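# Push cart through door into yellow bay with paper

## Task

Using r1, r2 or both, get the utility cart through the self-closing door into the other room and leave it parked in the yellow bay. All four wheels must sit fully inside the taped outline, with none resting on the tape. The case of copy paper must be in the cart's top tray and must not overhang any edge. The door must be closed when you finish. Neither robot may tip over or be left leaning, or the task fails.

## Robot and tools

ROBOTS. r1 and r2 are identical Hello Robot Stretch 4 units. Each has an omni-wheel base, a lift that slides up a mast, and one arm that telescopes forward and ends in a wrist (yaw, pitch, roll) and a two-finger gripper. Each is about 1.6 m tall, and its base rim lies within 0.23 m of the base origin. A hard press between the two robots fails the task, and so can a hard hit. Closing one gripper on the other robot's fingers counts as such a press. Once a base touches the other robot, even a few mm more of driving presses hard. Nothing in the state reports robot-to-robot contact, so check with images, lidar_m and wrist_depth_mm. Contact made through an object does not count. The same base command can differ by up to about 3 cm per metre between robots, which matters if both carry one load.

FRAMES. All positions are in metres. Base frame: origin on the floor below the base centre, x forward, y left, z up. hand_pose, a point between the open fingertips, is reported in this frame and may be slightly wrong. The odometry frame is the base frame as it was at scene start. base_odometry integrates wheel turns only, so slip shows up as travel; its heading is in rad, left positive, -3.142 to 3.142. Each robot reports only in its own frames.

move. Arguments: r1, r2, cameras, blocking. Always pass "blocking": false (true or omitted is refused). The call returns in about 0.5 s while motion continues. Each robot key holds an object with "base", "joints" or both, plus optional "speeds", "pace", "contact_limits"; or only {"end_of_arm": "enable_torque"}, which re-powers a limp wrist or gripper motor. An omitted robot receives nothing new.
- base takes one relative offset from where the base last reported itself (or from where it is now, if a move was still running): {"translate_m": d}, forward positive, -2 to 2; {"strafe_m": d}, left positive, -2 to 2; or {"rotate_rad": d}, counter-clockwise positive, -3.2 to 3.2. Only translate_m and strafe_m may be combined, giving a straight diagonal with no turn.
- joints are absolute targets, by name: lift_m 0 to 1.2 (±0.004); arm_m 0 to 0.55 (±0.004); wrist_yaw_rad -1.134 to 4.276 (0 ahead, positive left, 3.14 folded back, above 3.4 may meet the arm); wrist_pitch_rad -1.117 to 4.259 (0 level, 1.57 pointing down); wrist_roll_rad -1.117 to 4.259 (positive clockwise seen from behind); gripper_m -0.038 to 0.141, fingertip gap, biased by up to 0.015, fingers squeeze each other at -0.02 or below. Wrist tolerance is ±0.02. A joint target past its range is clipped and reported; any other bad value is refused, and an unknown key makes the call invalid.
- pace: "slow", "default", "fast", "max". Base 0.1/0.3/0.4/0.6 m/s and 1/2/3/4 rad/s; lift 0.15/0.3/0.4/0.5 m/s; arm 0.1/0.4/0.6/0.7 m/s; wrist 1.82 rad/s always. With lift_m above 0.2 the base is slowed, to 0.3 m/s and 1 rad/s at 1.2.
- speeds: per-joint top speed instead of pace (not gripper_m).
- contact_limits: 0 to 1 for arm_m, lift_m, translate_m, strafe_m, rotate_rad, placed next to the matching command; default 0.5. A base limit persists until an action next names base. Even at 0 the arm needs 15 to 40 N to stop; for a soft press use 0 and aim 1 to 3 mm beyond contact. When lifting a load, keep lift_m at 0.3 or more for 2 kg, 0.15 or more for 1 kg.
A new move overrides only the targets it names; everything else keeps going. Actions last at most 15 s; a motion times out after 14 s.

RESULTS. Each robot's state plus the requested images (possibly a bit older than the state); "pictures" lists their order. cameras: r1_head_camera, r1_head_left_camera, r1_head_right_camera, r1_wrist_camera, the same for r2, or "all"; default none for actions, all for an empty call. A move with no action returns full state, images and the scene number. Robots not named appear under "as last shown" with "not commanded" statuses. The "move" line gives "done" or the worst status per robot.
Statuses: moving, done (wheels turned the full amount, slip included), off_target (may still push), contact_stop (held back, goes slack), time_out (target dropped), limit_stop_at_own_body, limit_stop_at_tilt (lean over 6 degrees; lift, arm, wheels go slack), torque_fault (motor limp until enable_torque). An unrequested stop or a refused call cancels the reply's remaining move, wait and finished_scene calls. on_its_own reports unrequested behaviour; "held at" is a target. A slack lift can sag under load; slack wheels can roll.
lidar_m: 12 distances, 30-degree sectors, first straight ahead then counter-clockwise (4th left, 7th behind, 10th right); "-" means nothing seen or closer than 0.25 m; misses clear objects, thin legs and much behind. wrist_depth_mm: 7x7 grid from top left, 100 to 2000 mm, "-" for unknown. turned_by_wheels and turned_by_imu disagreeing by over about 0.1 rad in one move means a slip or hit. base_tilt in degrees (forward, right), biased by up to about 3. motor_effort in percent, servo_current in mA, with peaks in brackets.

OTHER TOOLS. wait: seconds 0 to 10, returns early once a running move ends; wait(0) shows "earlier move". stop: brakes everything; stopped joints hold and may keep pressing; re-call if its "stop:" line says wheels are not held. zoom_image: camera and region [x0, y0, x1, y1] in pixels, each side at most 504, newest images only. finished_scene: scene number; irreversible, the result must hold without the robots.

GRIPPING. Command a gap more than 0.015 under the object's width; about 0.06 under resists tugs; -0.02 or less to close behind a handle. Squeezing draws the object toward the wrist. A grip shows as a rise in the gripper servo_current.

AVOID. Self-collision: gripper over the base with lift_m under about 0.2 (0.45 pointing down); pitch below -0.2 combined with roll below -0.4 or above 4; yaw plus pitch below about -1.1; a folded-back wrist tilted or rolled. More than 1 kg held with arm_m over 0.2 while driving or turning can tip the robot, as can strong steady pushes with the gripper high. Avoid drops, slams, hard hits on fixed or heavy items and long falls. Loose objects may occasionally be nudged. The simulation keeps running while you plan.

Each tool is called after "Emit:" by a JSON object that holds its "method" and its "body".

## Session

Emit:
{"method": "move", "body": {"blocking": false, "cameras": ["all"]}}

Scene clock: 0.00 s.
r1.base_odometry: x=+0.000 y=+0.000 heading=+0.000
r1.turned_by_wheels: +0.000
r1.turned_by_imu: +0.000
r1.base_tilt: forward=-1.6 right=+1.3
r1.lidar_m: 0.96 1.73 2.02 2.40 3.92 1.60 0.85 0.77 0.78 0.89 0.77 0.78
r1.base_status: not commanded
r1.joint_positions: lift_m=+0.124 arm_m=+0.000 wrist_yaw_rad=+3.194 wrist_pitch_rad=+0.002 wrist_roll_rad=+0.000 gripper_m=+0.056
r1.joint_status: not commanded
r1.measured_speeds: all 0
r1.motor_effort: lift_m=+19 arm_m=-4 wheel_0=-2 wheel_1=+1 wheel_2=+0
r1.servo_current: wrist_yaw_rad=59 wrist_pitch_rad=46 wrist_roll_rad=46 gripper_m=39
r1.hand_pose: x=-0.1216 y=+0.0722 z=+0.3019 quat_wxyz=(-0.026, -0.001, +0.000, +1.000) (m; r1's base frame)
r1.wrist_depth_mm: - 135 - - - - - / - 123 135 - - - - / - 121 191 - - - - / 110 136 194 - - - - / 137 - - - 1618 - - / 226 - 190 1098 188 1160 1118 / 224 163 750 798 768 768 759
r2.base_odometry: x=+0.000 y=+0.000 heading=+0.000
r2.turned_by_wheels: +0.000
r2.turned_by_imu: +0.000
r2.base_tilt: forward=-0.6 right=+0.1
r2.lidar_m: 1.29 1.32 1.58 2.33 2.36 2.78 1.41 1.41 2.77 2.39 2.42 1.48
r2.base_status: not commanded
r2.joint_positions: lift_m=+0.200 arm_m=+0.000 wrist_yaw_rad=+3.211 wrist_pitch_rad=+0.001 wrist_roll_rad=+0.000 gripper_m=+0.056
r2.joint_status: not commanded
r2.measured_speeds: all 0
r2.motor_effort: lift_m=+18 arm_m=-4 wheel_0=-1 wheel_1=+1 wheel_2=+1
r2.servo_current: wrist_yaw_rad=46 wrist_pitch_rad=39 wrist_roll_rad=52 gripper_m=52
r2.hand_pose: x=-0.1229 y=+0.0671 z=+0.3779 quat_wxyz=(-0.035, -0.001, +0.000, +0.999) (m; r2's base frame)
r2.wrist_depth_mm: - - 137 - - - - / - - 137 - - - - / - 109 138 - - - - / - 140 175 - - - - / 214 - - - - - - / 213 1281 196 1255 190 1336 1182 / 208 243 866 - - 854 878
pictures: r1_head_camera, r1_head_left_camera, r1_head_right_camera, r1_wrist_camera, r2_head_camera, r2_head_left_camera, r2_head_right_camera, r2_wrist_camera
Images, in order (width x height): r1_head_camera 420x560, r1_head_left_camera 420x672, r1_head_right_camera 420x672, r1_wrist_camera 616x392, r2_head_camera 420x560, r2_head_left_camera 420x672, r2_head_right_camera 420x672, r2_wrist_camera 616x392.

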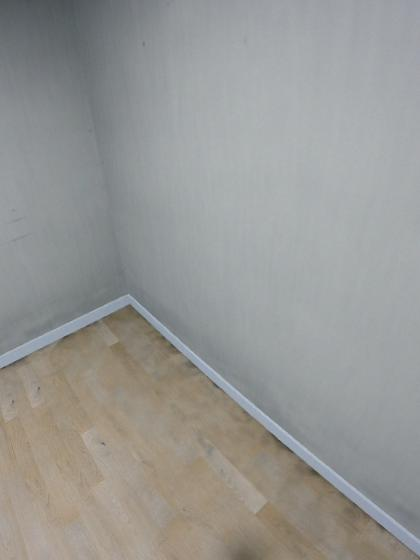

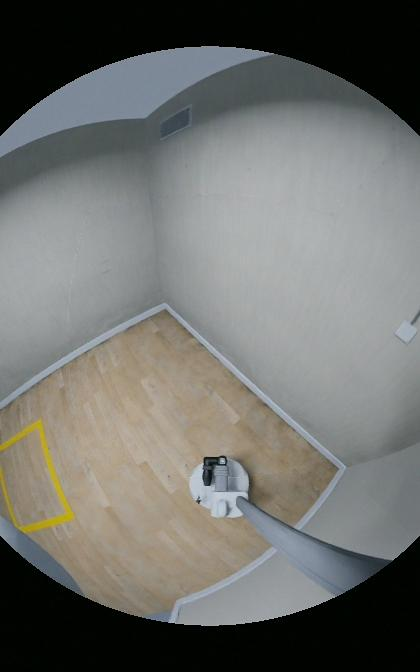

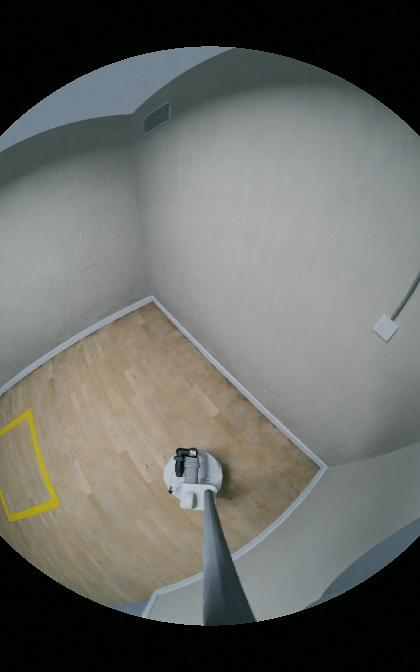

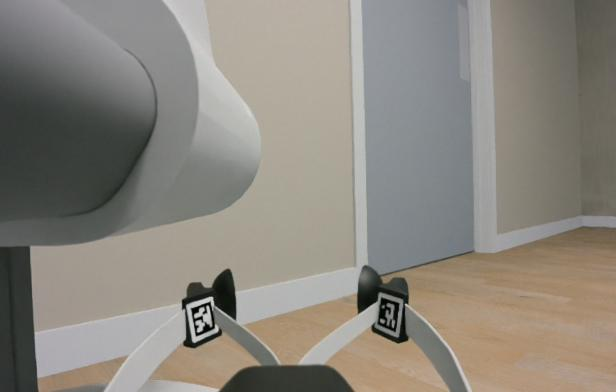

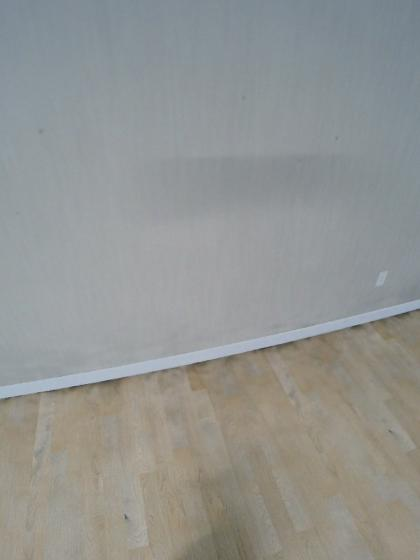

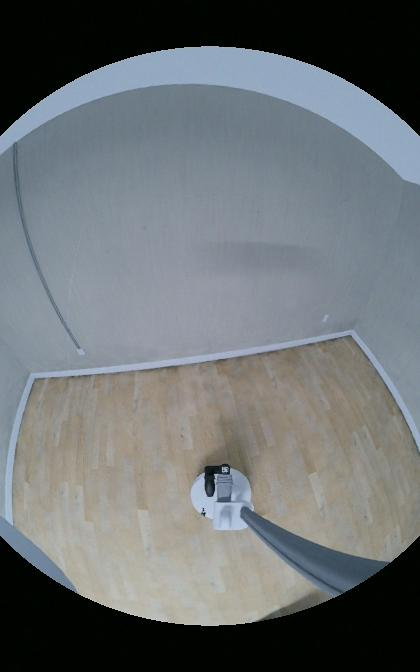

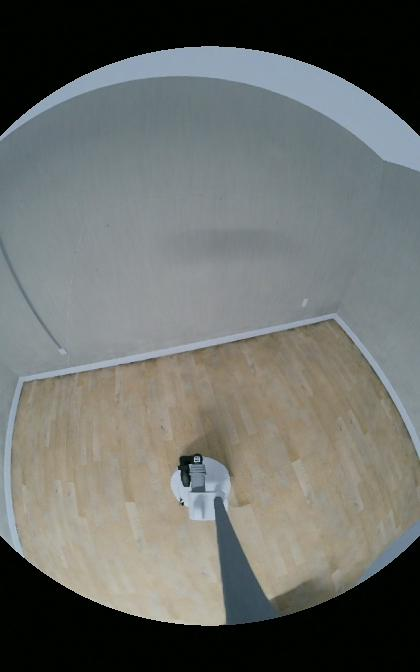

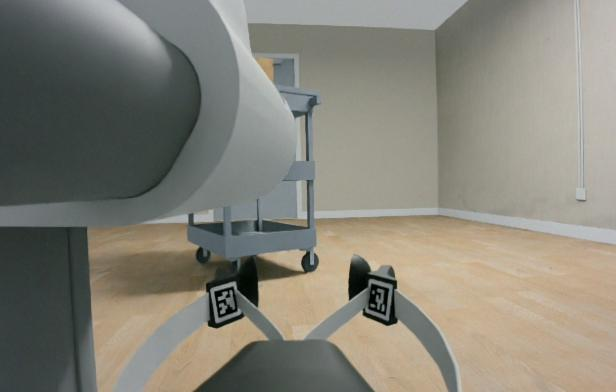

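Emit:
{"method": "move", "body": {"blocking": false, "r2": {"base":{"rotate_rad":3.14},"joints":{"lift_m":0.9,"wrist_yaw_rad":0,"gripper_m":0.14}}, "r1": {"base":{"rotate_rad":2.6},"joints":{"lift_m":0.675,"wrist_yaw_rad":0,"gripper_m":0.141}}}}

Emit:
{"method": "wait", "body": {"seconds": 6}}

Emit:
{"method": "wait", "body": {"seconds": 2.5, "cameras": ["r1_head_camera","r1_head_left_camera","r2_head_camera","r2_head_left_camera","r2_head_right_camera"]}}

Scene clock: 16.40 s.
move: r1 moving; r2 moving
r1.base_odometry: x=+0.000 y=+0.000 heading=+0.253
r1.turned_by_wheels: +0.253
r1.turned_by_imu: +0.253
r1.base_tilt: forward=-1.6 right=+1.3
r1.lidar_m: 1.15 2.01 2.11 2.98 2.65 1.07 0.80 0.74 0.81 0.80 0.72 0.82
r1.base_status: rotate_rad moving
r1.joint_positions: lift_m=+0.162 arm_m=+0.000 wrist_yaw_rad=+2.607 wrist_pitch_rad=+0.002 wrist_roll_rad=+0.000 gripper_m=+0.075
r1.joint_status: lift_m moving; wrist_yaw_rad moving; gripper_m moving
r1.measured_speeds: translate_m=+0.000 strafe_m=+0.000 rotate_rad=+0.974 lift_m=+0.146 arm_m=+0.000 wrist_yaw_rad=-1.820 wrist_pitch_rad=+0.000 wrist_roll_rad=+0.000
r1.motor_effort: lift_m=+24(27) arm_m=-2(4) wheel_0=-7(9) wheel_1=-6(7) wheel_2=-6(7)
r1.servo_current: wrist_yaw_rad=85(130) wrist_pitch_rad=39(52) wrist_roll_rad=33(65) gripper_m=78(78)
r1.hand_pose: x=-0.0327 y=+0.2221 z=+0.3395 quat_wxyz=(+0.264, -0.001, +0.000, +0.965) (m; r1's base frame)
r1.wrist_depth_mm: - - 1336 - - - - / - - 1366 - - - - / - - 1397 - - - - / - - 1366 - - - - / - - 1308 - - - - / - - 196 1281 190 1308 1229 / - 820 831 151 854 820 866
r2.base_odometry: x=+0.000 y=+0.000 heading=+0.252
r2.turned_by_wheels: +0.252
r2.turned_by_imu: +0.245
r2.base_tilt: forward=-0.7 right=+0.0
r2.lidar_m: 1.29 1.38 1.94 2.33 2.46 3.37 1.44 3.35 2.49 2.40 1.84 1.36
r2.base_status: rotate_rad moving
r2.joint_positions: lift_m=+0.238 arm_m=+0.000 wrist_yaw_rad=+2.649 wrist_pitch_rad=+0.001 wrist_roll_rad=+0.000 gripper_m=+0.075
r2.joint_status: lift_m moving; wrist_yaw_rad moving; gripper_m moving
r2.measured_speeds: translate_m=+0.002 strafe_m=+0.000 rotate_rad=+0.977 lift_m=+0.146 arm_m=+0.000 wrist_yaw_rad=-1.743 wrist_pitch_rad=+0.000 wrist_roll_rad=+0.000
r2.motor_effort: lift_m=+23(25) arm_m=-4(4) wheel_0=-4(9) wheel_1=-10(10) wheel_2=-10(11)
r2.servo_current: wrist_yaw_rad=130(130) wrist_pitch_rad=46(46) wrist_roll_rad=52(65) gripper_m=98(98)
r2.hand_pose: x=-0.0417 y=+0.2135 z=+0.4157 quat_wxyz=(+0.244, -0.001, +0.000, +0.970) (m; r2's base frame)
r2.wrist_depth_mm: - - - - - - - / 1576 1661 - - - - - / 228 - - - - - - / - - - - - - - / - 1921 - - - - - / 1430 1366 190 1430 189 1464 1281 / 1008 931 1008 - 991 917 931
pictures: none

Scene clock: 19.03 s.
earlier move: r1 done; r2 moving
r1.base_odometry: x=+0.000 y=+0.000 heading=+2.600
r1.turned_by_wheels: +2.347
r1.turned_by_imu: +2.360
r1.base_tilt: forward=-1.6 right=+1.3
r1.lidar_m: 1.67 0.87 0.73 0.75 0.91 0.77 0.77 0.90 1.65 2.03 2.39 3.93
r1.base_status: done
r1.joint_positions: lift_m=+0.675 arm_m=+0.000 wrist_yaw_rad=+0.003 wrist_pitch_rad=+0.002 wrist_roll_rad=+0.000 gripper_m=+0.141
r1.joint_status: all done
r1.measured_speeds: all 0
r1.motor_effort: lift_m=+24(28) arm_m=-4(4) wheel_0=-1(10) wheel_1=-1(9) wheel_2=+0(8)
r1.servo_current: wrist_yaw_rad=39(130) wrist_pitch_rad=33(52) wrist_roll_rad=39(65) gripper_m=39(104)
r1.hand_pose: x=+0.4595 y=-0.0867 z=+0.8521 quat_wxyz=(+1.000, +0.000, +0.001, +0.001) (m; r1's base frame)
r1.wrist_depth_mm: - - - - - - - / 931 - - - - - - / 931 - 1983 - - - - / 931 - 1983 - - - - / 960 - 1983 - - - - / - 196 1921 - - 196 - / - 176 1863 144 - 1921 -
r2.base_odometry: x=+0.000 y=+0.000 heading=+3.139
r2.turned_by_wheels: +2.887
r2.turned_by_imu: +2.810
r2.base_tilt: forward=-0.7 right=+0.1
r2.lidar_m: 1.42 1.40 2.77 2.40 2.41 1.54 1.29 1.31 1.54 2.34 2.34 2.74
r2.base_status: done
r2.joint_positions: lift_m=+0.894 arm_m=+0.000 wrist_yaw_rad=+0.003 wrist_pitch_rad=+0.001 wrist_roll_rad=+0.000 gripper_m=+0.140
r2.joint_status: lift_m moving; wrist_yaw_rad moving; the others done
r2.measured_speeds: translate_m=+0.000 strafe_m=+0.000 rotate_rad=+0.000 lift_m=+0.064 arm_m=+0.000 wrist_yaw_rad=+0.000 wrist_pitch_rad=+0.000 wrist_roll_rad=+0.000
r2.motor_effort: lift_m=+21(26) arm_m=-4(4) wheel_0=-4(11) wheel_1=-4(10) wheel_2=-6(13)
r2.servo_current: wrist_yaw_rad=46(130) wrist_pitch_rad=39(46) wrist_roll_rad=46(65) gripper_m=52(104)
r2.hand_pose: x=+0.4596 y=-0.0866 z=+1.0719 quat_wxyz=(+1.000, +0.000, +0.001, +0.001) (m; r2's base frame)
r2.wrist_depth_mm: - - - - - - - / - - - - - - - / - - - - - - - / - - - - - - - / - 1661 1430 - - - - / - - 197 - - - - / - - - - - - -
wait: 2.63 of 6 s (r1 has come to rest)
pictures: none

Scene clock: 19.50 s.
earlier move: r2 done
r1.base_odometry: x=+0.000 y=+0.000 heading=+2.600
r1.turned_by_wheels: +0.000
r1.turned_by_imu: +0.000
r1.base_tilt: forward=-1.6 right=+1.3
r1.lidar_m: 1.67 0.88 0.74 0.75 0.90 0.76 0.77 0.93 1.65 2.05 2.39 3.93
r1.base_status: done
r1.joint_positions: lift_m=+0.675 arm_m=+0.000 wrist_yaw_rad=+0.003 wrist_pitch_rad=+0.002 wrist_roll_rad=+0.000 gripper_m=+0.141
r1.joint_status: all done
r1.measured_speeds: all 0
r1.motor_effort: lift_m=+24(28) arm_m=-4(4) wheel_0=-1(10) wheel_1=-1(9) wheel_2=+0(8)
r1.servo_current: wrist_yaw_rad=39(130) wrist_pitch_rad=33(52) wrist_roll_rad=52(65) gripper_m=39(104)
r1.hand_pose: x=+0.4595 y=-0.0867 z=+0.8521 quat_wxyz=(+1.000, +0.000, +0.001, +0.001) (m; r1's base frame)
r1.wrist_depth_mm: - - - - - - - / 946 - 1983 - - - - / 931 - 1921 - - - - / 931 - 1983 - - - - / 946 - 1983 - - - - / - 195 1863 - - 196 - / - 177 1863 144 - 1863 -
r2.base_odometry: x=+0.000 y=+0.000 heading=+3.139
r2.turned_by_wheels: +0.000
r2.turned_by_imu: +0.000
r2.base_tilt: forward=-0.7 right=+0.1
r2.lidar_m: 1.42 1.39 2.79 2.36 2.42 1.51 1.32 1.31 1.54 2.35 2.32 2.73
r2.base_status: done
r2.joint_positions: lift_m=+0.900 arm_m=+0.000 wrist_yaw_rad=+0.003 wrist_pitch_rad=+0.001 wrist_roll_rad=+0.000 gripper_m=+0.140
r2.joint_status: all done
r2.measured_speeds: all 0
r2.motor_effort: lift_m=+21(26) arm_m=-4(4) wheel_0=-3(11) wheel_1=-3(10) wheel_2=-6(13)
r2.servo_current: wrist_yaw_rad=39(130) wrist_pitch_rad=39(46) wrist_roll_rad=39(65) gripper_m=52(104)
r2.hand_pose: x=+0.4596 y=-0.0866 z=+1.0776 quat_wxyz=(+1.000, +0.000, +0.001, +0.001) (m; r2's base frame)
r2.wrist_depth_mm: - - - - - - - / - - - - - - - / - - - - - - - / - - - - - - - / - 1661 1430 - - - - / - - 196 - - - - / - - - - - - -
wait: 0.47 of 2.5 s (r2 has come to rest)
pictures: r1_head_camera, r1_head_left_camera, r2_head_camera, r2_head_left_camera, r2_head_right_camera
Images, in order (width x height): r1_head_camera 420x560, r1_head_left_camera 420x672, r2_head_camera 420x560, r2_head_left_camera 420x672, r2_head_right_camera 420x672.

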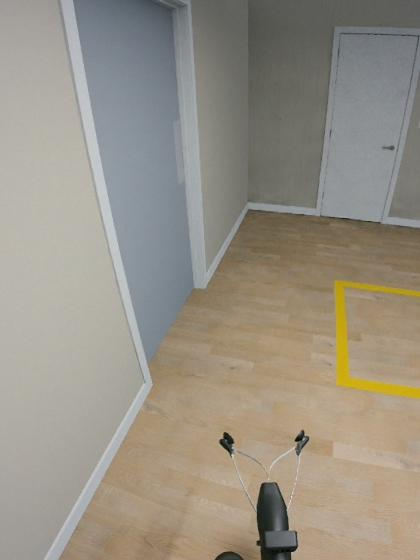

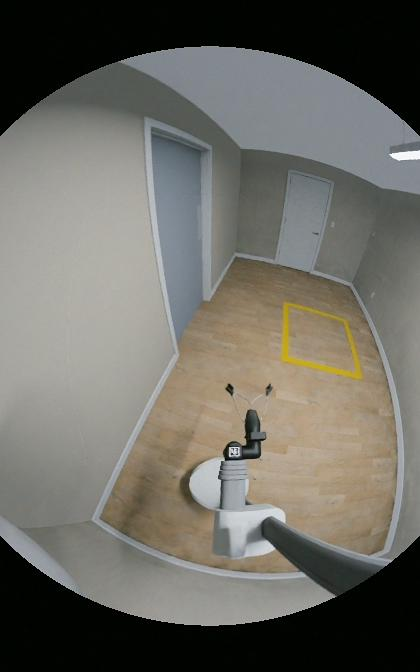

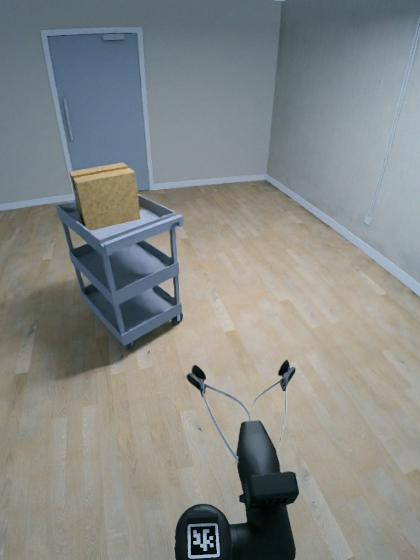

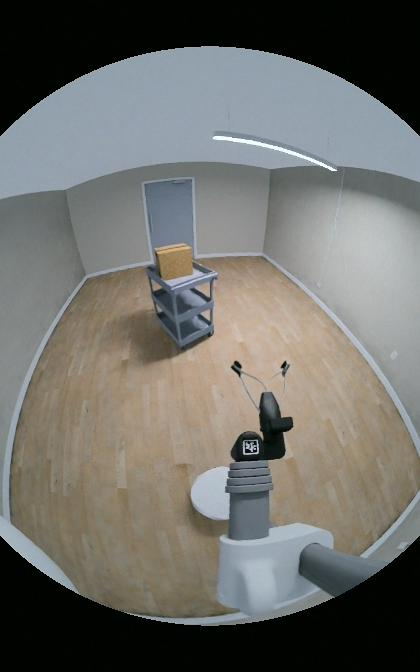

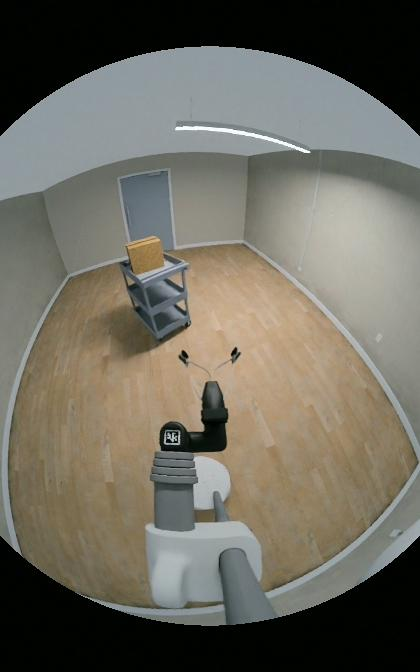

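Emit:
{"method": "zoom_image", "body": {"camera": "r2_head_camera", "region": [30, 20, 230, 360]}}

Scaled by 1.482 from the camera's 420x560 image, which has a finer 1200x1600 frame.

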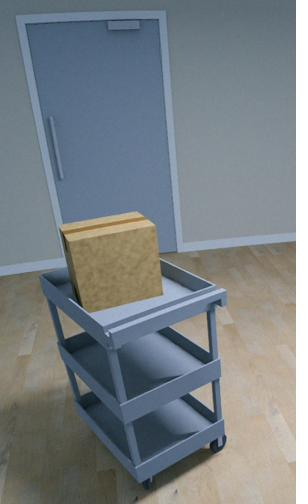

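Emit:
{"method": "move", "body": {"blocking": false, "r2": {"base":{"rotate_rad":0.3}}, "r1": {"base":{"rotate_rad":1.304},"joints":{"wrist_yaw_rad":0.8,"gripper_m":-0.01}}}}

Emit:
{"method": "wait", "body": {"seconds": 3}}

Emit:
{"method": "wait", "body": {"seconds": 2, "cameras": ["r1_head_camera","r1_head_right_camera","r2_head_camera"]}}

Scene clock: 75.50 s.
move: r1 moving; r2 moving
r1.base_odometry: x=+0.000 y=+0.000 heading=+2.853
r1.turned_by_wheels: +0.253
r1.turned_by_imu: +0.253
r1.base_tilt: forward=-1.6 right=+1.3
r1.lidar_m: 1.07 0.80 0.74 0.78 0.81 0.77 0.82 1.11 2.01 2.11 2.92 2.95
r1.base_status: rotate_rad moving
r1.joint_positions: lift_m=+0.675 arm_m=+0.000 wrist_yaw_rad=+0.584 wrist_pitch_rad=+0.002 wrist_roll_rad=+0.000 gripper_m=+0.130
r1.joint_status: wrist_yaw_rad moving; gripper_m moving
r1.measured_speeds: translate_m=-0.001 strafe_m=+0.000 rotate_rad=+0.975 lift_m=+0.000 arm_m=+0.000 wrist_yaw_rad=+1.751 wrist_pitch_rad=+0.000 wrist_roll_rad=+0.000
r1.motor_effort: lift_m=+24(24) arm_m=-1(4) wheel_0=-10(10) wheel_1=-6(8) wheel_2=-6(8)
r1.servo_current: wrist_yaw_rad=65(117) wrist_pitch_rad=46(46) wrist_roll_rad=59(72) gripper_m=78(91)
r1.hand_pose: x=+0.4597 y=+0.0860 z=+0.8521 quat_wxyz=(+0.958, +0.000, +0.001, +0.288) (m; r1's base frame)
r1.wrist_depth_mm: - - - - 991 - 1618 / - - - - 976 - 1661 / - - - - 1008 - 1618 / - - - - 991 - 1661 / - - - - 991 - 1576 / - 193 - - 193 196 1618 / - - - 141 - - 1756
r2.base_odometry: x=+0.000 y=+0.000 heading=-2.924
r2.turned_by_wheels: +0.220
r2.turned_by_imu: +0.214
r2.base_tilt: forward=-0.7 right=+0.1
r2.lidar_m: 1.39 3.54 2.53 2.40 1.94 1.39 1.30 1.36 1.80 2.33 2.42 3.25
r2.base_status: rotate_rad moving
r2.joint_positions: lift_m=+0.900 arm_m=+0.000 wrist_yaw_rad=+0.003 wrist_pitch_rad=+0.001 wrist_roll_rad=+0.000 gripper_m=+0.140
r2.joint_status: not commanded
r2.measured_speeds: translate_m=-0.001 strafe_m=-0.001 rotate_rad=+0.576 lift_m=+0.000 arm_m=+0.000 wrist_yaw_rad=+0.000 wrist_pitch_rad=+0.000 wrist_roll_rad=+0.000
r2.motor_effort: lift_m=+21(21) arm_m=-4(4) wheel_0=-7(10) wheel_1=-4(9) wheel_2=-6(10)
r2.servo_current: wrist_yaw_rad=46(52) wrist_pitch_rad=33(46) wrist_roll_rad=52(59) gripper_m=59(59)
r2.hand_pose: x=+0.4596 y=-0.0867 z=+1.0776 quat_wxyz=(+1.000, +0.000, +0.001, +0.001) (m; r2's base frame)
r2.wrist_depth_mm: - - - - - - - / - - - - - - - / - - - - - - - / - - - - - - - / - - 1499 1499 - - - / - - 217 1756 - - - / - - - - - - -
pictures: none

Scene clock: 76.10 s.
earlier move: r1 moving; r2 done
r1.base_odometry: x=+0.000 y=+0.000 heading=-2.641
r1.turned_by_wheels: +0.790
r1.turned_by_imu: +0.794
r1.base_tilt: forward=-1.6 right=+1.3
r1.lidar_m: 0.75 0.74 0.87 0.77 0.77 0.89 1.64 2.02 2.38 3.91 1.69 0.90
r1.base_status: rotate_rad moving
r1.joint_positions: lift_m=+0.675 arm_m=+0.000 wrist_yaw_rad=+0.798 wrist_pitch_rad=+0.002 wrist_roll_rad=+0.000 gripper_m=+0.079
r1.joint_status: gripper_m moving; the others done
r1.measured_speeds: translate_m=+0.001 strafe_m=+0.000 rotate_rad=+1.057 lift_m=+0.000 arm_m=+0.000 wrist_yaw_rad=+0.000 wrist_pitch_rad=+0.000 wrist_roll_rad=+0.000
r1.motor_effort: lift_m=+23(24) arm_m=+1(4) wheel_0=-3(10) wheel_1=-3(9) wheel_2=-2(8)
r1.servo_current: wrist_yaw_rad=52(117) wrist_pitch_rad=39(52) wrist_roll_rad=65(72) gripper_m=111(124)
r1.hand_pose: x=+0.4348 y=+0.1454 z=+0.8522 quat_wxyz=(+0.921, +0.000, +0.001, +0.388) (m; r1's base frame)
r1.wrist_depth_mm: - - - - - - - / - - - - - - - / - - - - - - - / - - - - - - - / - - - - - - - / - - 195 - 190 - - / - 151 - 138 - - -
r2.base_odometry: x=+0.000 y=+0.000 heading=-2.845
r2.turned_by_wheels: +0.079
r2.turned_by_imu: +0.077
r2.base_tilt: forward=-0.6 right=+0.1
r2.lidar_m: 1.38 3.30 2.46 2.39 1.78 1.35 1.31 1.39 1.99 2.32 2.48 3.51
r2.base_status: done
r2.joint_positions: lift_m=+0.900 arm_m=+0.000 wrist_yaw_rad=+0.003 wrist_pitch_rad=+0.001 wrist_roll_rad=+0.000 gripper_m=+0.140
r2.joint_status: not commanded
r2.measured_speeds: all 0
r2.motor_effort: lift_m=+21(21) arm_m=-4(4) wheel_0=-4(10) wheel_1=-3(9) wheel_2=-6(10)
r2.servo_current: wrist_yaw_rad=39(52) wrist_pitch_rad=39(46) wrist_roll_rad=52(59) gripper_m=52(59)
r2.hand_pose: x=+0.4596 y=-0.0867 z=+1.0776 quat_wxyz=(+1.000, +0.000, +0.001, +0.001) (m; r2's base frame)
r2.wrist_depth_mm: - - - - - - - / - - - - - - - / - - - - - - - / - - - 1618 - - - / - - - 1464 - - - / - - 1808 1281 1397 - - / - - - - - - -
wait: 0.60 of 3 s (r2 has come to rest)
pictures: none

Scene clock: 77.40 s.
earlier move: r1 done
r1.base_odometry: x=+0.000 y=+0.000 heading=-2.380
r1.turned_by_wheels: +0.261
r1.turned_by_imu: +0.262
r1.base_tilt: forward=-1.6 right=+1.3
r1.lidar_m: 0.75 0.80 0.79 0.77 0.81 1.10 2.01 2.13 2.89 3.04 1.08 0.80
r1.base_status: done
r1.joint_positions: lift_m=+0.675 arm_m=+0.000 wrist_yaw_rad=+0.798 wrist_pitch_rad=+0.002 wrist_roll_rad=+0.000 gripper_m=-0.009
r1.joint_status: all done
r1.measured_speeds: all 0
r1.motor_effort: lift_m=+23(24) arm_m=+3(4) wheel_0=-4(10) wheel_1=-3(9) wheel_2=-2(8)
r1.servo_current: wrist_yaw_rad=59(117) wrist_pitch_rad=39(52) wrist_roll_rad=26(72) gripper_m=52(130)
r1.hand_pose: x=+0.4348 y=+0.1454 z=+0.8522 quat_wxyz=(+0.921, +0.000, +0.001, +0.388) (m; r1's base frame)
r1.wrist_depth_mm: - - - - - - - / - - - - - - - / - - - - - - - / - - - - - - - / - - - - - - - / - - 184 195 - - - / - - 162 135 142 - -
r2.base_odometry: x=+0.000 y=+0.000 heading=-2.845
r2.turned_by_wheels: +0.000
r2.turned_by_imu: +0.000
r2.base_tilt: forward=-0.6 right=+0.1
r2.lidar_m: 1.39 3.31 2.46 2.40 1.82 1.35 1.31 1.40 1.95 2.33 2.46 3.50
r2.base_status: done
r2.joint_positions: lift_m=+0.900 arm_m=+0.000 wrist_yaw_rad=+0.003 wrist_pitch_rad=+0.001 wrist_roll_rad=+0.000 gripper_m=+0.140
r2.joint_status: not commanded
r2.measured_speeds: all 0
r2.motor_effort: lift_m=+21(21) arm_m=-4(4) wheel_0=-3(10) wheel_1=-4(9) wheel_2=-6(10)
r2.servo_current: wrist_yaw_rad=59(59) wrist_pitch_rad=39(46) wrist_roll_rad=59(59) gripper_m=46(59)
r2.hand_pose: x=+0.4596 y=-0.0867 z=+1.0776 quat_wxyz=(+1.000, +0.000, +0.001, +0.001) (m; r2's base frame)
r2.wrist_depth_mm: - - - - - - - / - - - - - - - / - - - - - - - / - - - 1537 - - - / - - - 1464 - - - / - - 1808 1255 1366 - - / - - - - - - -
wait: 1.30 of 2 s (r1 has come to rest)
pictures: r1_head_camera, r1_head_right_camera, r2_head_camera
Images, in order (width x height): r1_head_camera 420x560, r1_head_right_camera 420x672, r2_head_camera 420x560.

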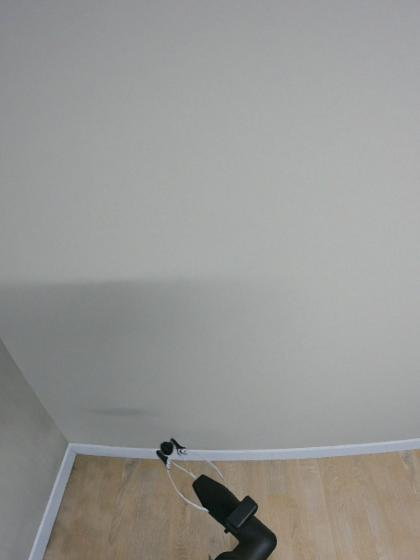

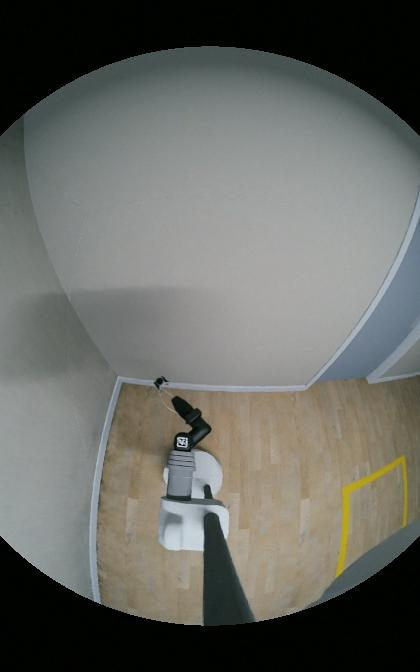

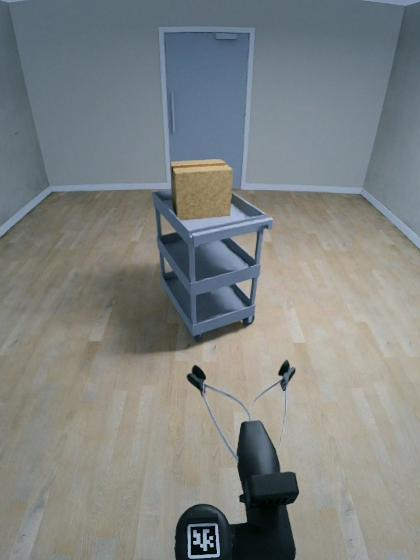

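Emit:
{"method": "move", "body": {"blocking": false, "r2": {"base":{"strafe_m":-1.6}, "pace":"fast"}, "r1": {"base":{"strafe_m":-1.8},"pace":"fast"}}}

Emit:
{"method": "wait", "body": {"seconds": 7}}

Emit:
{"method": "wait", "body": {"seconds": 2, "cameras": ["r1_head_camera","r1_head_left_camera","r2_head_camera"]}}

Scene clock: 87.07 s.
move: r1 moving; r2 moving
r1.base_odometry: x=-0.038 y=+0.040 heading=-2.380
r1.turned_by_wheels: +0.000
r1.turned_by_imu: -0.001
r1.base_tilt: forward=-1.6 right=+1.2
r1.lidar_m: 0.75 0.78 0.85 0.82 0.87 1.23 2.01 2.11 2.91 3.03 1.10 0.78
r1.base_status: strafe_m moving
r1.joint_positions: lift_m=+0.675 arm_m=+0.000 wrist_yaw_rad=+0.798 wrist_pitch_rad=+0.002 wrist_roll_rad=+0.000 gripper_m=-0.009
r1.joint_status: not commanded
r1.measured_speeds: translate_m=+0.000 strafe_m=-0.214 rotate_rad=+0.001 lift_m=+0.000 arm_m=+0.000 wrist_yaw_rad=+0.000 wrist_pitch_rad=+0.000 wrist_roll_rad=+0.000
r1.motor_effort: lift_m=+23(23) arm_m=+4(4) wheel_0=+11(12) wheel_1=-13(13) wheel_2=+0(1)
r1.servo_current: wrist_yaw_rad=46(59) wrist_pitch_rad=46(52) wrist_roll_rad=65(65) gripper_m=52(52)
r1.hand_pose: x=+0.4348 y=+0.1454 z=+0.8522 quat_wxyz=(+0.921, +0.000, +0.001, +0.388) (m; r1's base frame)
r1.wrist_depth_mm: - - - - - - - / - - - - - - - / - - - - - - - / - - - - - - - / - - - - - - - / - - 183 194 - - - / - - 163 135 142 - -
r2.base_odometry: x=-0.014 y=+0.045 heading=-2.845
r2.turned_by_wheels: +0.000
r2.turned_by_imu: +0.000
r2.base_tilt: forward=-0.7 right=+0.1
r2.lidar_m: 1.38 3.34 2.49 2.46 1.78 1.35 1.29 1.36 1.97 2.28 2.43 3.43
r2.base_status: strafe_m moving
r2.joint_positions: lift_m=+0.900 arm_m=+0.000 wrist_yaw_rad=+0.003 wrist_pitch_rad=+0.001 wrist_roll_rad=+0.000 gripper_m=+0.140
r2.joint_status: not commanded
r2.measured_speeds: translate_m=+0.000 strafe_m=-0.182 rotate_rad=-0.002 lift_m=+0.000 arm_m=+0.000 wrist_yaw_rad=+0.000 wrist_pitch_rad=+0.000 wrist_roll_rad=+0.000
r2.motor_effort: lift_m=+21(21) arm_m=-4(4) wheel_0=+8(13) wheel_1=-13(13) wheel_2=+0(3)
r2.servo_current: wrist_yaw_rad=52(65) wrist_pitch_rad=39(46) wrist_roll_rad=39(59) gripper_m=52(52)
r2.hand_pose: x=+0.4596 y=-0.0867 z=+1.0776 quat_wxyz=(+1.000, +0.000, +0.001, +0.001) (m; r2's base frame)
r2.wrist_depth_mm: - - - - - - - / - - - - - - - / - - - - - - - / - - - 1618 - - - / - - - 1464 - - - / - - 1756 1255 1397 - - / - - - - - - -
pictures: none

Scene clock: 92.00 s.
earlier move: r1 moving; r2 done
r1.base_odometry: x=-1.242 y=+1.303 heading=-2.380
r1.turned_by_wheels: +0.000
r1.turned_by_imu: -0.012
r1.base_tilt: forward=-1.6 right=+1.3
r1.lidar_m: 0.83 0.85 1.07 2.54 2.66 2.11 2.00 2.10 2.24 2.15 1.11 0.83
r1.base_status: strafe_m moving
r1.joint_positions: lift_m=+0.675 arm_m=+0.000 wrist_yaw_rad=+0.798 wrist_pitch_rad=+0.002 wrist_roll_rad=+0.000 gripper_m=-0.009
r1.joint_status: not commanded
r1.measured_speeds: translate_m=+0.000 strafe_m=+0.000 rotate_rad=+0.001 lift_m=+0.000 arm_m=+0.000 wrist_yaw_rad=+0.000 wrist_pitch_rad=+0.000 wrist_roll_rad=+0.000
r1.motor_effort: lift_m=+23(24) arm_m=+3(4) wheel_0=-2(14) wheel_1=+0(14) wheel_2=-1(2)
r1.servo_current: wrist_yaw_rad=39(65) wrist_pitch_rad=46(52) wrist_roll_rad=59(72) gripper_m=46(52)
r1.hand_pose: x=+0.4348 y=+0.1454 z=+0.8522 quat_wxyz=(+0.921, +0.000, +0.001, +0.388) (m; r1's base frame)
r1.wrist_depth_mm: - - 904 - - 549 488 / - - 917 - - 544 492 / - - 917 - - 544 492 / - - 904 - - 549 496 / - - 904 - - 549 496 / - - 186 195 - 544 500 / - - 163 135 142 544 500
r2.base_odometry: x=-0.467 y=+1.530 heading=-2.845
r2.turned_by_wheels: +0.000
r2.turned_by_imu: +0.002
r2.base_tilt: forward=-0.7 right=+0.1
r2.lidar_m: 3.61 1.98 2.08 3.97 1.91 1.44 1.38 1.02 0.76 0.74 0.79 1.14
r2.base_status: done
r2.joint_positions: lift_m=+0.900 arm_m=+0.000 wrist_yaw_rad=+0.003 wrist_pitch_rad=+0.001 wrist_roll_rad=+0.000 gripper_m=+0.140
r2.joint_status: not commanded
r2.measured_speeds: all 0
r2.motor_effort: lift_m=+21(21) arm_m=-4(5) wheel_0=+0(16) wheel_1=-2(14) wheel_2=+0(3)
r2.servo_current: wrist_yaw_rad=46(65) wrist_pitch_rad=46(46) wrist_roll_rad=33(59) gripper_m=46(59)
r2.hand_pose: x=+0.4595 y=-0.0867 z=+1.0776 quat_wxyz=(+1.000, +0.000, +0.001, +0.001) (m; r2's base frame)
r2.wrist_depth_mm: - - - - - - - / - - - - - - - / - - - - - - - / - - - - - - - / - - - - - - - / - - - - - 184 - / - - - - - - -
wait: 4.93 of 7 s (r2 has come to rest)
pictures: none

Scene clock: 92.27 s.
earlier move: r1 done
r1.base_odometry: x=-1.242 y=+1.303 heading=-2.380
r1.turned_by_wheels: +0.000
r1.turned_by_imu: +0.000
r1.base_tilt: forward=-1.6 right=+1.3
r1.lidar_m: 0.84 0.86 1.07 2.55 2.67 2.13 2.01 2.09 2.22 2.15 1.11 0.82
r1.base_status: done
r1.joint_positions: lift_m=+0.675 arm_m=+0.000 wrist_yaw_rad=+0.798 wrist_pitch_rad=+0.002 wrist_roll_rad=+0.000 gripper_m=-0.009
r1.joint_status: not commanded
r1.measured_speeds: all 0
r1.motor_effort: lift_m=+23(24) arm_m=+4(4) wheel_0=-2(14) wheel_1=+0(14) wheel_2=-1(2)
r1.servo_current: wrist_yaw_rad=46(65) wrist_pitch_rad=39(52) wrist_roll_rad=52(72) gripper_m=52(52)
r1.hand_pose: x=+0.4348 y=+0.1454 z=+0.8522 quat_wxyz=(+0.921, +0.000, +0.001, +0.388) (m; r1's base frame)
r1.wrist_depth_mm: - - 904 - - 539 488 / - - 904 - - 544 488 / - - 904 - - 549 496 / - - 917 - - 549 492 / - - 904 - - 554 496 / - - 185 195 - 549 500 / - - 163 151 142 539 500
r2.base_odometry: x=-0.467 y=+1.530 heading=-2.845
r2.turned_by_wheels: +0.000
r2.turned_by_imu: +0.000
r2.base_tilt: forward=-0.7 right=+0.1
r2.lidar_m: 3.58 1.95 2.07 3.97 1.85 1.44 1.38 1.06 0.77 0.74 0.81 1.12
r2.base_status: done
r2.joint_positions: lift_m=+0.900 arm_m=+0.000 wrist_yaw_rad=+0.003 wrist_pitch_rad=+0.001 wrist_roll_rad=+0.000 gripper_m=+0.140
r2.joint_status: not commanded
r2.measured_speeds: all 0
r2.motor_effort: lift_m=+21(21) arm_m=-4(5) wheel_0=+0(16) wheel_1=-2(14) wheel_2=+0(3)
r2.servo_current: wrist_yaw_rad=39(65) wrist_pitch_rad=33(46) wrist_roll_rad=39(59) gripper_m=52(59)
r2.hand_pose: x=+0.4595 y=-0.0867 z=+1.0776 quat_wxyz=(+1.000, +0.000, +0.001, +0.001) (m; r2's base frame)
r2.wrist_depth_mm: - - - - - - - / - - - - - - - / - - - - - - - / - - - - - - - / - - - - - - - / - - - - - 184 - / - - - - - - -
wait: 0.27 of 2 s (r1 has come to rest)
pictures: r1_head_camera, r1_head_left_camera, r2_head_camera
Images, in order (width x height): r1_head_camera 420x560, r1_head_left_camera 420x672, r2_head_camera 420x560.

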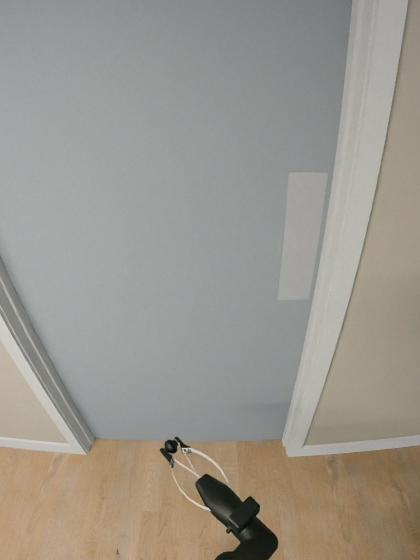

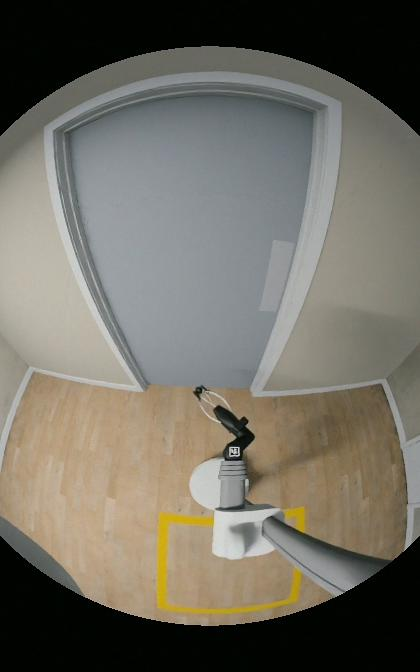

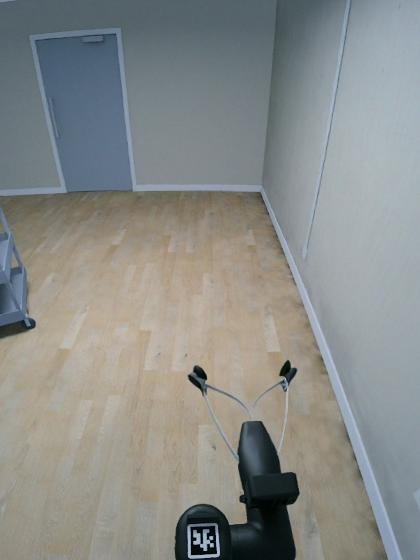

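Emit:
{"method": "move", "body": {"blocking": false, "r2": {"base":{"translate_m":1.99}, "pace":"default"}, "r1": {"base":{"translate_m":0.75},"pace":"slow","contact_limits":{"translate_m":0.7}}}}

Emit:
{"method": "wait", "body": {"seconds": 8, "cameras": ["r1_head_camera","r1_head_left_camera","r2_head_camera"]}}

Emit:
{"method": "wait", "body": {"seconds": 2}}

Scene clock: 101.80 s.
move: r1 moving; r2 moving
r1.base_odometry: x=-1.251 y=+1.294 heading=-2.380
r1.turned_by_wheels: +0.000
r1.turned_by_imu: +0.000
r1.base_tilt: forward=-1.6 right=+1.3
r1.lidar_m: 0.80 0.87 1.05 2.56 2.65 2.11 2.02 2.13 2.24 2.16 1.09 0.79
r1.base_status: translate_m moving
r1.joint_positions: lift_m=+0.675 arm_m=+0.000 wrist_yaw_rad=+0.798 wrist_pitch_rad=+0.002 wrist_roll_rad=+0.000 gripper_m=-0.009
r1.joint_status: not commanded
r1.measured_speeds: translate_m=+0.048 strafe_m=+0.000 rotate_rad=+0.000 lift_m=+0.000 arm_m=+0.000 wrist_yaw_rad=+0.000 wrist_pitch_rad=+0.000 wrist_roll_rad=+0.000
r1.motor_effort: lift_m=+23(23) arm_m=+4(4) wheel_0=+7(7) wheel_1=+5(5) wheel_2=-6(6)
r1.servo_current: wrist_yaw_rad=46(59) wrist_pitch_rad=33(46) wrist_roll_rad=59(59) gripper_m=46(52)
r1.contact_limits: translate_m 0.7
r1.hand_pose: x=+0.4348 y=+0.1454 z=+0.8522 quat_wxyz=(+0.921, +0.000, +0.001, +0.388) (m; r1's base frame)
r1.wrist_depth_mm: - - 878 - - 530 480 / - - 878 - - 535 484 / - - 891 - - 535 484 / - - 904 - - 544 488 / - - 904 - - 544 488 / - - 186 195 - 544 492 / - - 163 135 142 535 492
r2.base_odometry: x=-0.497 y=+1.521 heading=-2.845
r2.turned_by_wheels: +0.000
r2.turned_by_imu: +0.001
r2.base_tilt: forward=-0.6 right=+0.1
r2.lidar_m: 3.59 1.95 2.06 3.98 1.96 1.48 1.40 1.01 0.77 0.73 0.80 1.12
r2.base_status: translate_m moving
r2.joint_positions: lift_m=+0.900 arm_m=+0.000 wrist_yaw_rad=+0.003 wrist_pitch_rad=+0.001 wrist_roll_rad=+0.000 gripper_m=+0.140
r2.joint_status: not commanded
r2.measured_speeds: translate_m=+0.122 strafe_m=+0.000 rotate_rad=+0.001 lift_m=+0.000 arm_m=+0.000 wrist_yaw_rad=+0.000 wrist_pitch_rad=+0.000 wrist_roll_rad=+0.000
r2.motor_effort: lift_m=+21(21) arm_m=-4(4) wheel_0=+7(10) wheel_1=+7(9) wheel_2=-13(13)
r2.servo_current: wrist_yaw_rad=46(59) wrist_pitch_rad=46(46) wrist_roll_rad=59(59) gripper_m=46(59)
r2.hand_pose: x=+0.4595 y=-0.0867 z=+1.0776 quat_wxyz=(+1.000, +0.000, +0.001, +0.001) (m; r2's base frame)
r2.wrist_depth_mm: - - - - - - - / - - - - - - - / - - - - - - - / - - - - - - - / - - - - - - - / - - - - - 184 - / - - - - - - -
pictures: none

Scene clock: 109.43 s.
earlier move: r1 moving; r2 done
r1.base_odometry: x=-1.779 y=+0.789 heading=-2.378
r1.turned_by_wheels: +0.001
r1.turned_by_imu: +0.589
r1.base_tilt: forward=-1.6 right=+1.2
r1.lidar_m: 0.27 0.41 0.98 2.48 2.67 2.58 2.74 2.45 0.65 0.37 0.25 0.26
r1.base_status: translate_m moving
r1.joint_positions: lift_m=+0.675 arm_m=+0.000 wrist_yaw_rad=+0.815 wrist_pitch_rad=+0.004 wrist_roll_rad=+0.000 gripper_m=-0.010
r1.joint_status: not commanded
r1.measured_speeds: translate_m=+0.037 strafe_m=-0.001 rotate_rad=-0.001 lift_m=+0.000 arm_m=+0.000 wrist_yaw_rad=+0.000 wrist_pitch_rad=+0.000 wrist_roll_rad=+0.000
r1.motor_effort: lift_m=+22(23) arm_m=+9(9) wheel_0=+19(23) wheel_1=+8(19) wheel_2=-7(16)
r1.servo_current: wrist_yaw_rad=85(104) wrist_pitch_rad=39(52) wrist_roll_rad=46(78) gripper_m=46(59)
r1.contact_limits: translate_m 0.7
r1.hand_pose: x=+0.4319 y=+0.1499 z=+0.8519 quat_wxyz=(+0.918, -0.001, +0.002, +0.396) (m; r1's base frame)
r1.wrist_depth_mm: - - 345 289 131 - - / - - 347 297 133 - - / - - 349 336 124 - - / - - 349 312 138 - - / - - 351 317 138 - - / - - 210 195 127 - - / - 1863 347 181 126 - -
r2.base_odometry: x=-2.370 y=+0.949 heading=-2.845
r2.turned_by_wheels: +0.000
r2.turned_by_imu: +0.003
r2.base_tilt: forward=-0.7 right=+0.1
r2.lidar_m: 2.44 2.58 3.65 1.26 1.26 3.46 2.88 1.16 0.84 0.82 0.90 1.30
r2.base_status: done
r2.joint_positions: lift_m=+0.900 arm_m=+0.000 wrist_yaw_rad=+0.003 wrist_pitch_rad=+0.001 wrist_roll_rad=+0.000 gripper_m=+0.140
r2.joint_status: not commanded
r2.measured_speeds: all 0
r2.motor_effort: lift_m=+21(21) arm_m=-4(4) wheel_0=+1(10) wheel_1=+2(9) wheel_2=-4(14)
r2.servo_current: wrist_yaw_rad=46(65) wrist_pitch_rad=33(52) wrist_roll_rad=52(65) gripper_m=52(59)
r2.hand_pose: x=+0.4595 y=-0.0867 z=+1.0776 quat_wxyz=(+1.000, +0.000, +0.001, +0.001) (m; r2's base frame)
r2.wrist_depth_mm: - - - - - - - / - - - - - - - / - - - - - - - / - - - - - - - / - - - - - - - / - - - - - 186 - / - - - - - - -
wait: 7.63 of 8 s (r2 has come to rest)
pictures: r1_head_camera, r1_head_left_camera, r2_head_camera
Images, in order (width x height): r1_head_camera 420x560, r1_head_left_camera 420x672, r2_head_camera 420x560.

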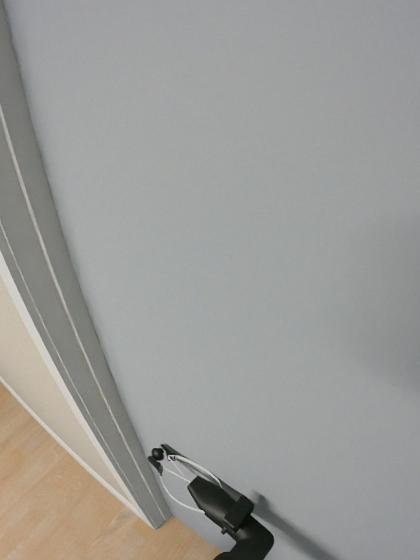

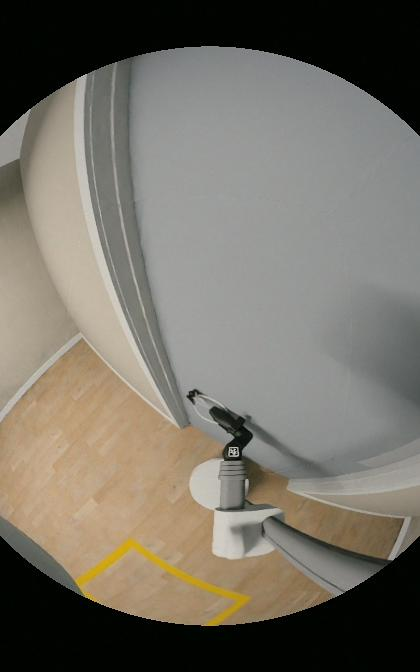

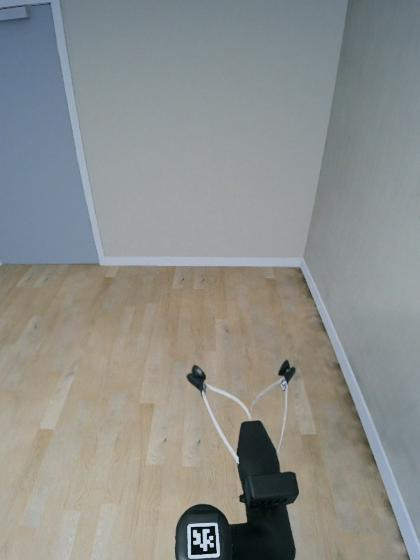

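Scene clock: 110.10 s.
earlier move: r1 done
r1.base_odometry: x=-1.784 y=+0.785 heading=-2.378
r1.turned_by_wheels: +0.000
r1.turned_by_imu: +0.010
r1.base_tilt: forward=-1.7 right=+1.2
r1.lidar_m: 0.29 0.41 1.01 2.50 2.67 2.58 2.76 2.46 0.64 0.38 0.28 0.26
r1.base_status: done
r1.joint_positions: lift_m=+0.675 arm_m=+0.000 wrist_yaw_rad=+0.815 wrist_pitch_rad=+0.004 wrist_roll_rad=+0.000 gripper_m=-0.010
r1.joint_status: not commanded
r1.measured_speeds: all 0
r1.motor_effort: lift_m=+22(23) arm_m=+9(9) wheel_0=+17(23) wheel_1=+10(19) wheel_2=-5(16)
r1.servo_current: wrist_yaw_rad=98(104) wrist_pitch_rad=46(52) wrist_roll_rad=39(78) gripper_m=46(59)
r1.contact_limits: translate_m 0.7
r1.hand_pose: x=+0.4319 y=+0.1499 z=+0.8519 quat_wxyz=(+0.918, -0.001, +0.002, +0.396) (m; r1's base frame)
r1.wrist_depth_mm: - - 338 307 134 - - / - - 340 312 135 - - / - - 342 324 137 - - / - - 342 332 139 - - / - - 342 332 141 - - / - - 189 199 129 - - / - 1863 342 181 128 - -
r2.base_odometry: x=-2.370 y=+0.949 heading=-2.845
r2.turned_by_wheels: +0.000
r2.turned_by_imu: +0.000
r2.base_tilt: forward=-0.7 right=+0.1
r2.lidar_m: 2.44 2.60 3.66 1.24 1.21 3.44 2.84 1.14 0.87 0.84 0.88 1.26
r2.base_status: done
r2.joint_positions: lift_m=+0.900 arm_m=+0.000 wrist_yaw_rad=+0.003 wrist_pitch_rad=+0.001 wrist_roll_rad=+0.000 gripper_m=+0.140
r2.joint_status: not commanded
r2.measured_speeds: all 0
r2.motor_effort: lift_m=+21(21) arm_m=-4(4) wheel_0=+2(10) wheel_1=+2(9) wheel_2=-4(14)
r2.servo_current: wrist_yaw_rad=39(65) wrist_pitch_rad=46(52) wrist_roll_rad=46(65) gripper_m=52(59)
r2.hand_pose: x=+0.4595 y=-0.0867 z=+1.0776 quat_wxyz=(+1.000, +0.000, +0.001, +0.001) (m; r2's base frame)
r2.wrist_depth_mm: - - - - - - - / - - - - - - - / - - - - - - - / - - - - - - - / - - - - - - - / - - - - - 186 - / - - - - - - -
wait: 0.67 of 2 s (r1 has come to rest)
pictures: none


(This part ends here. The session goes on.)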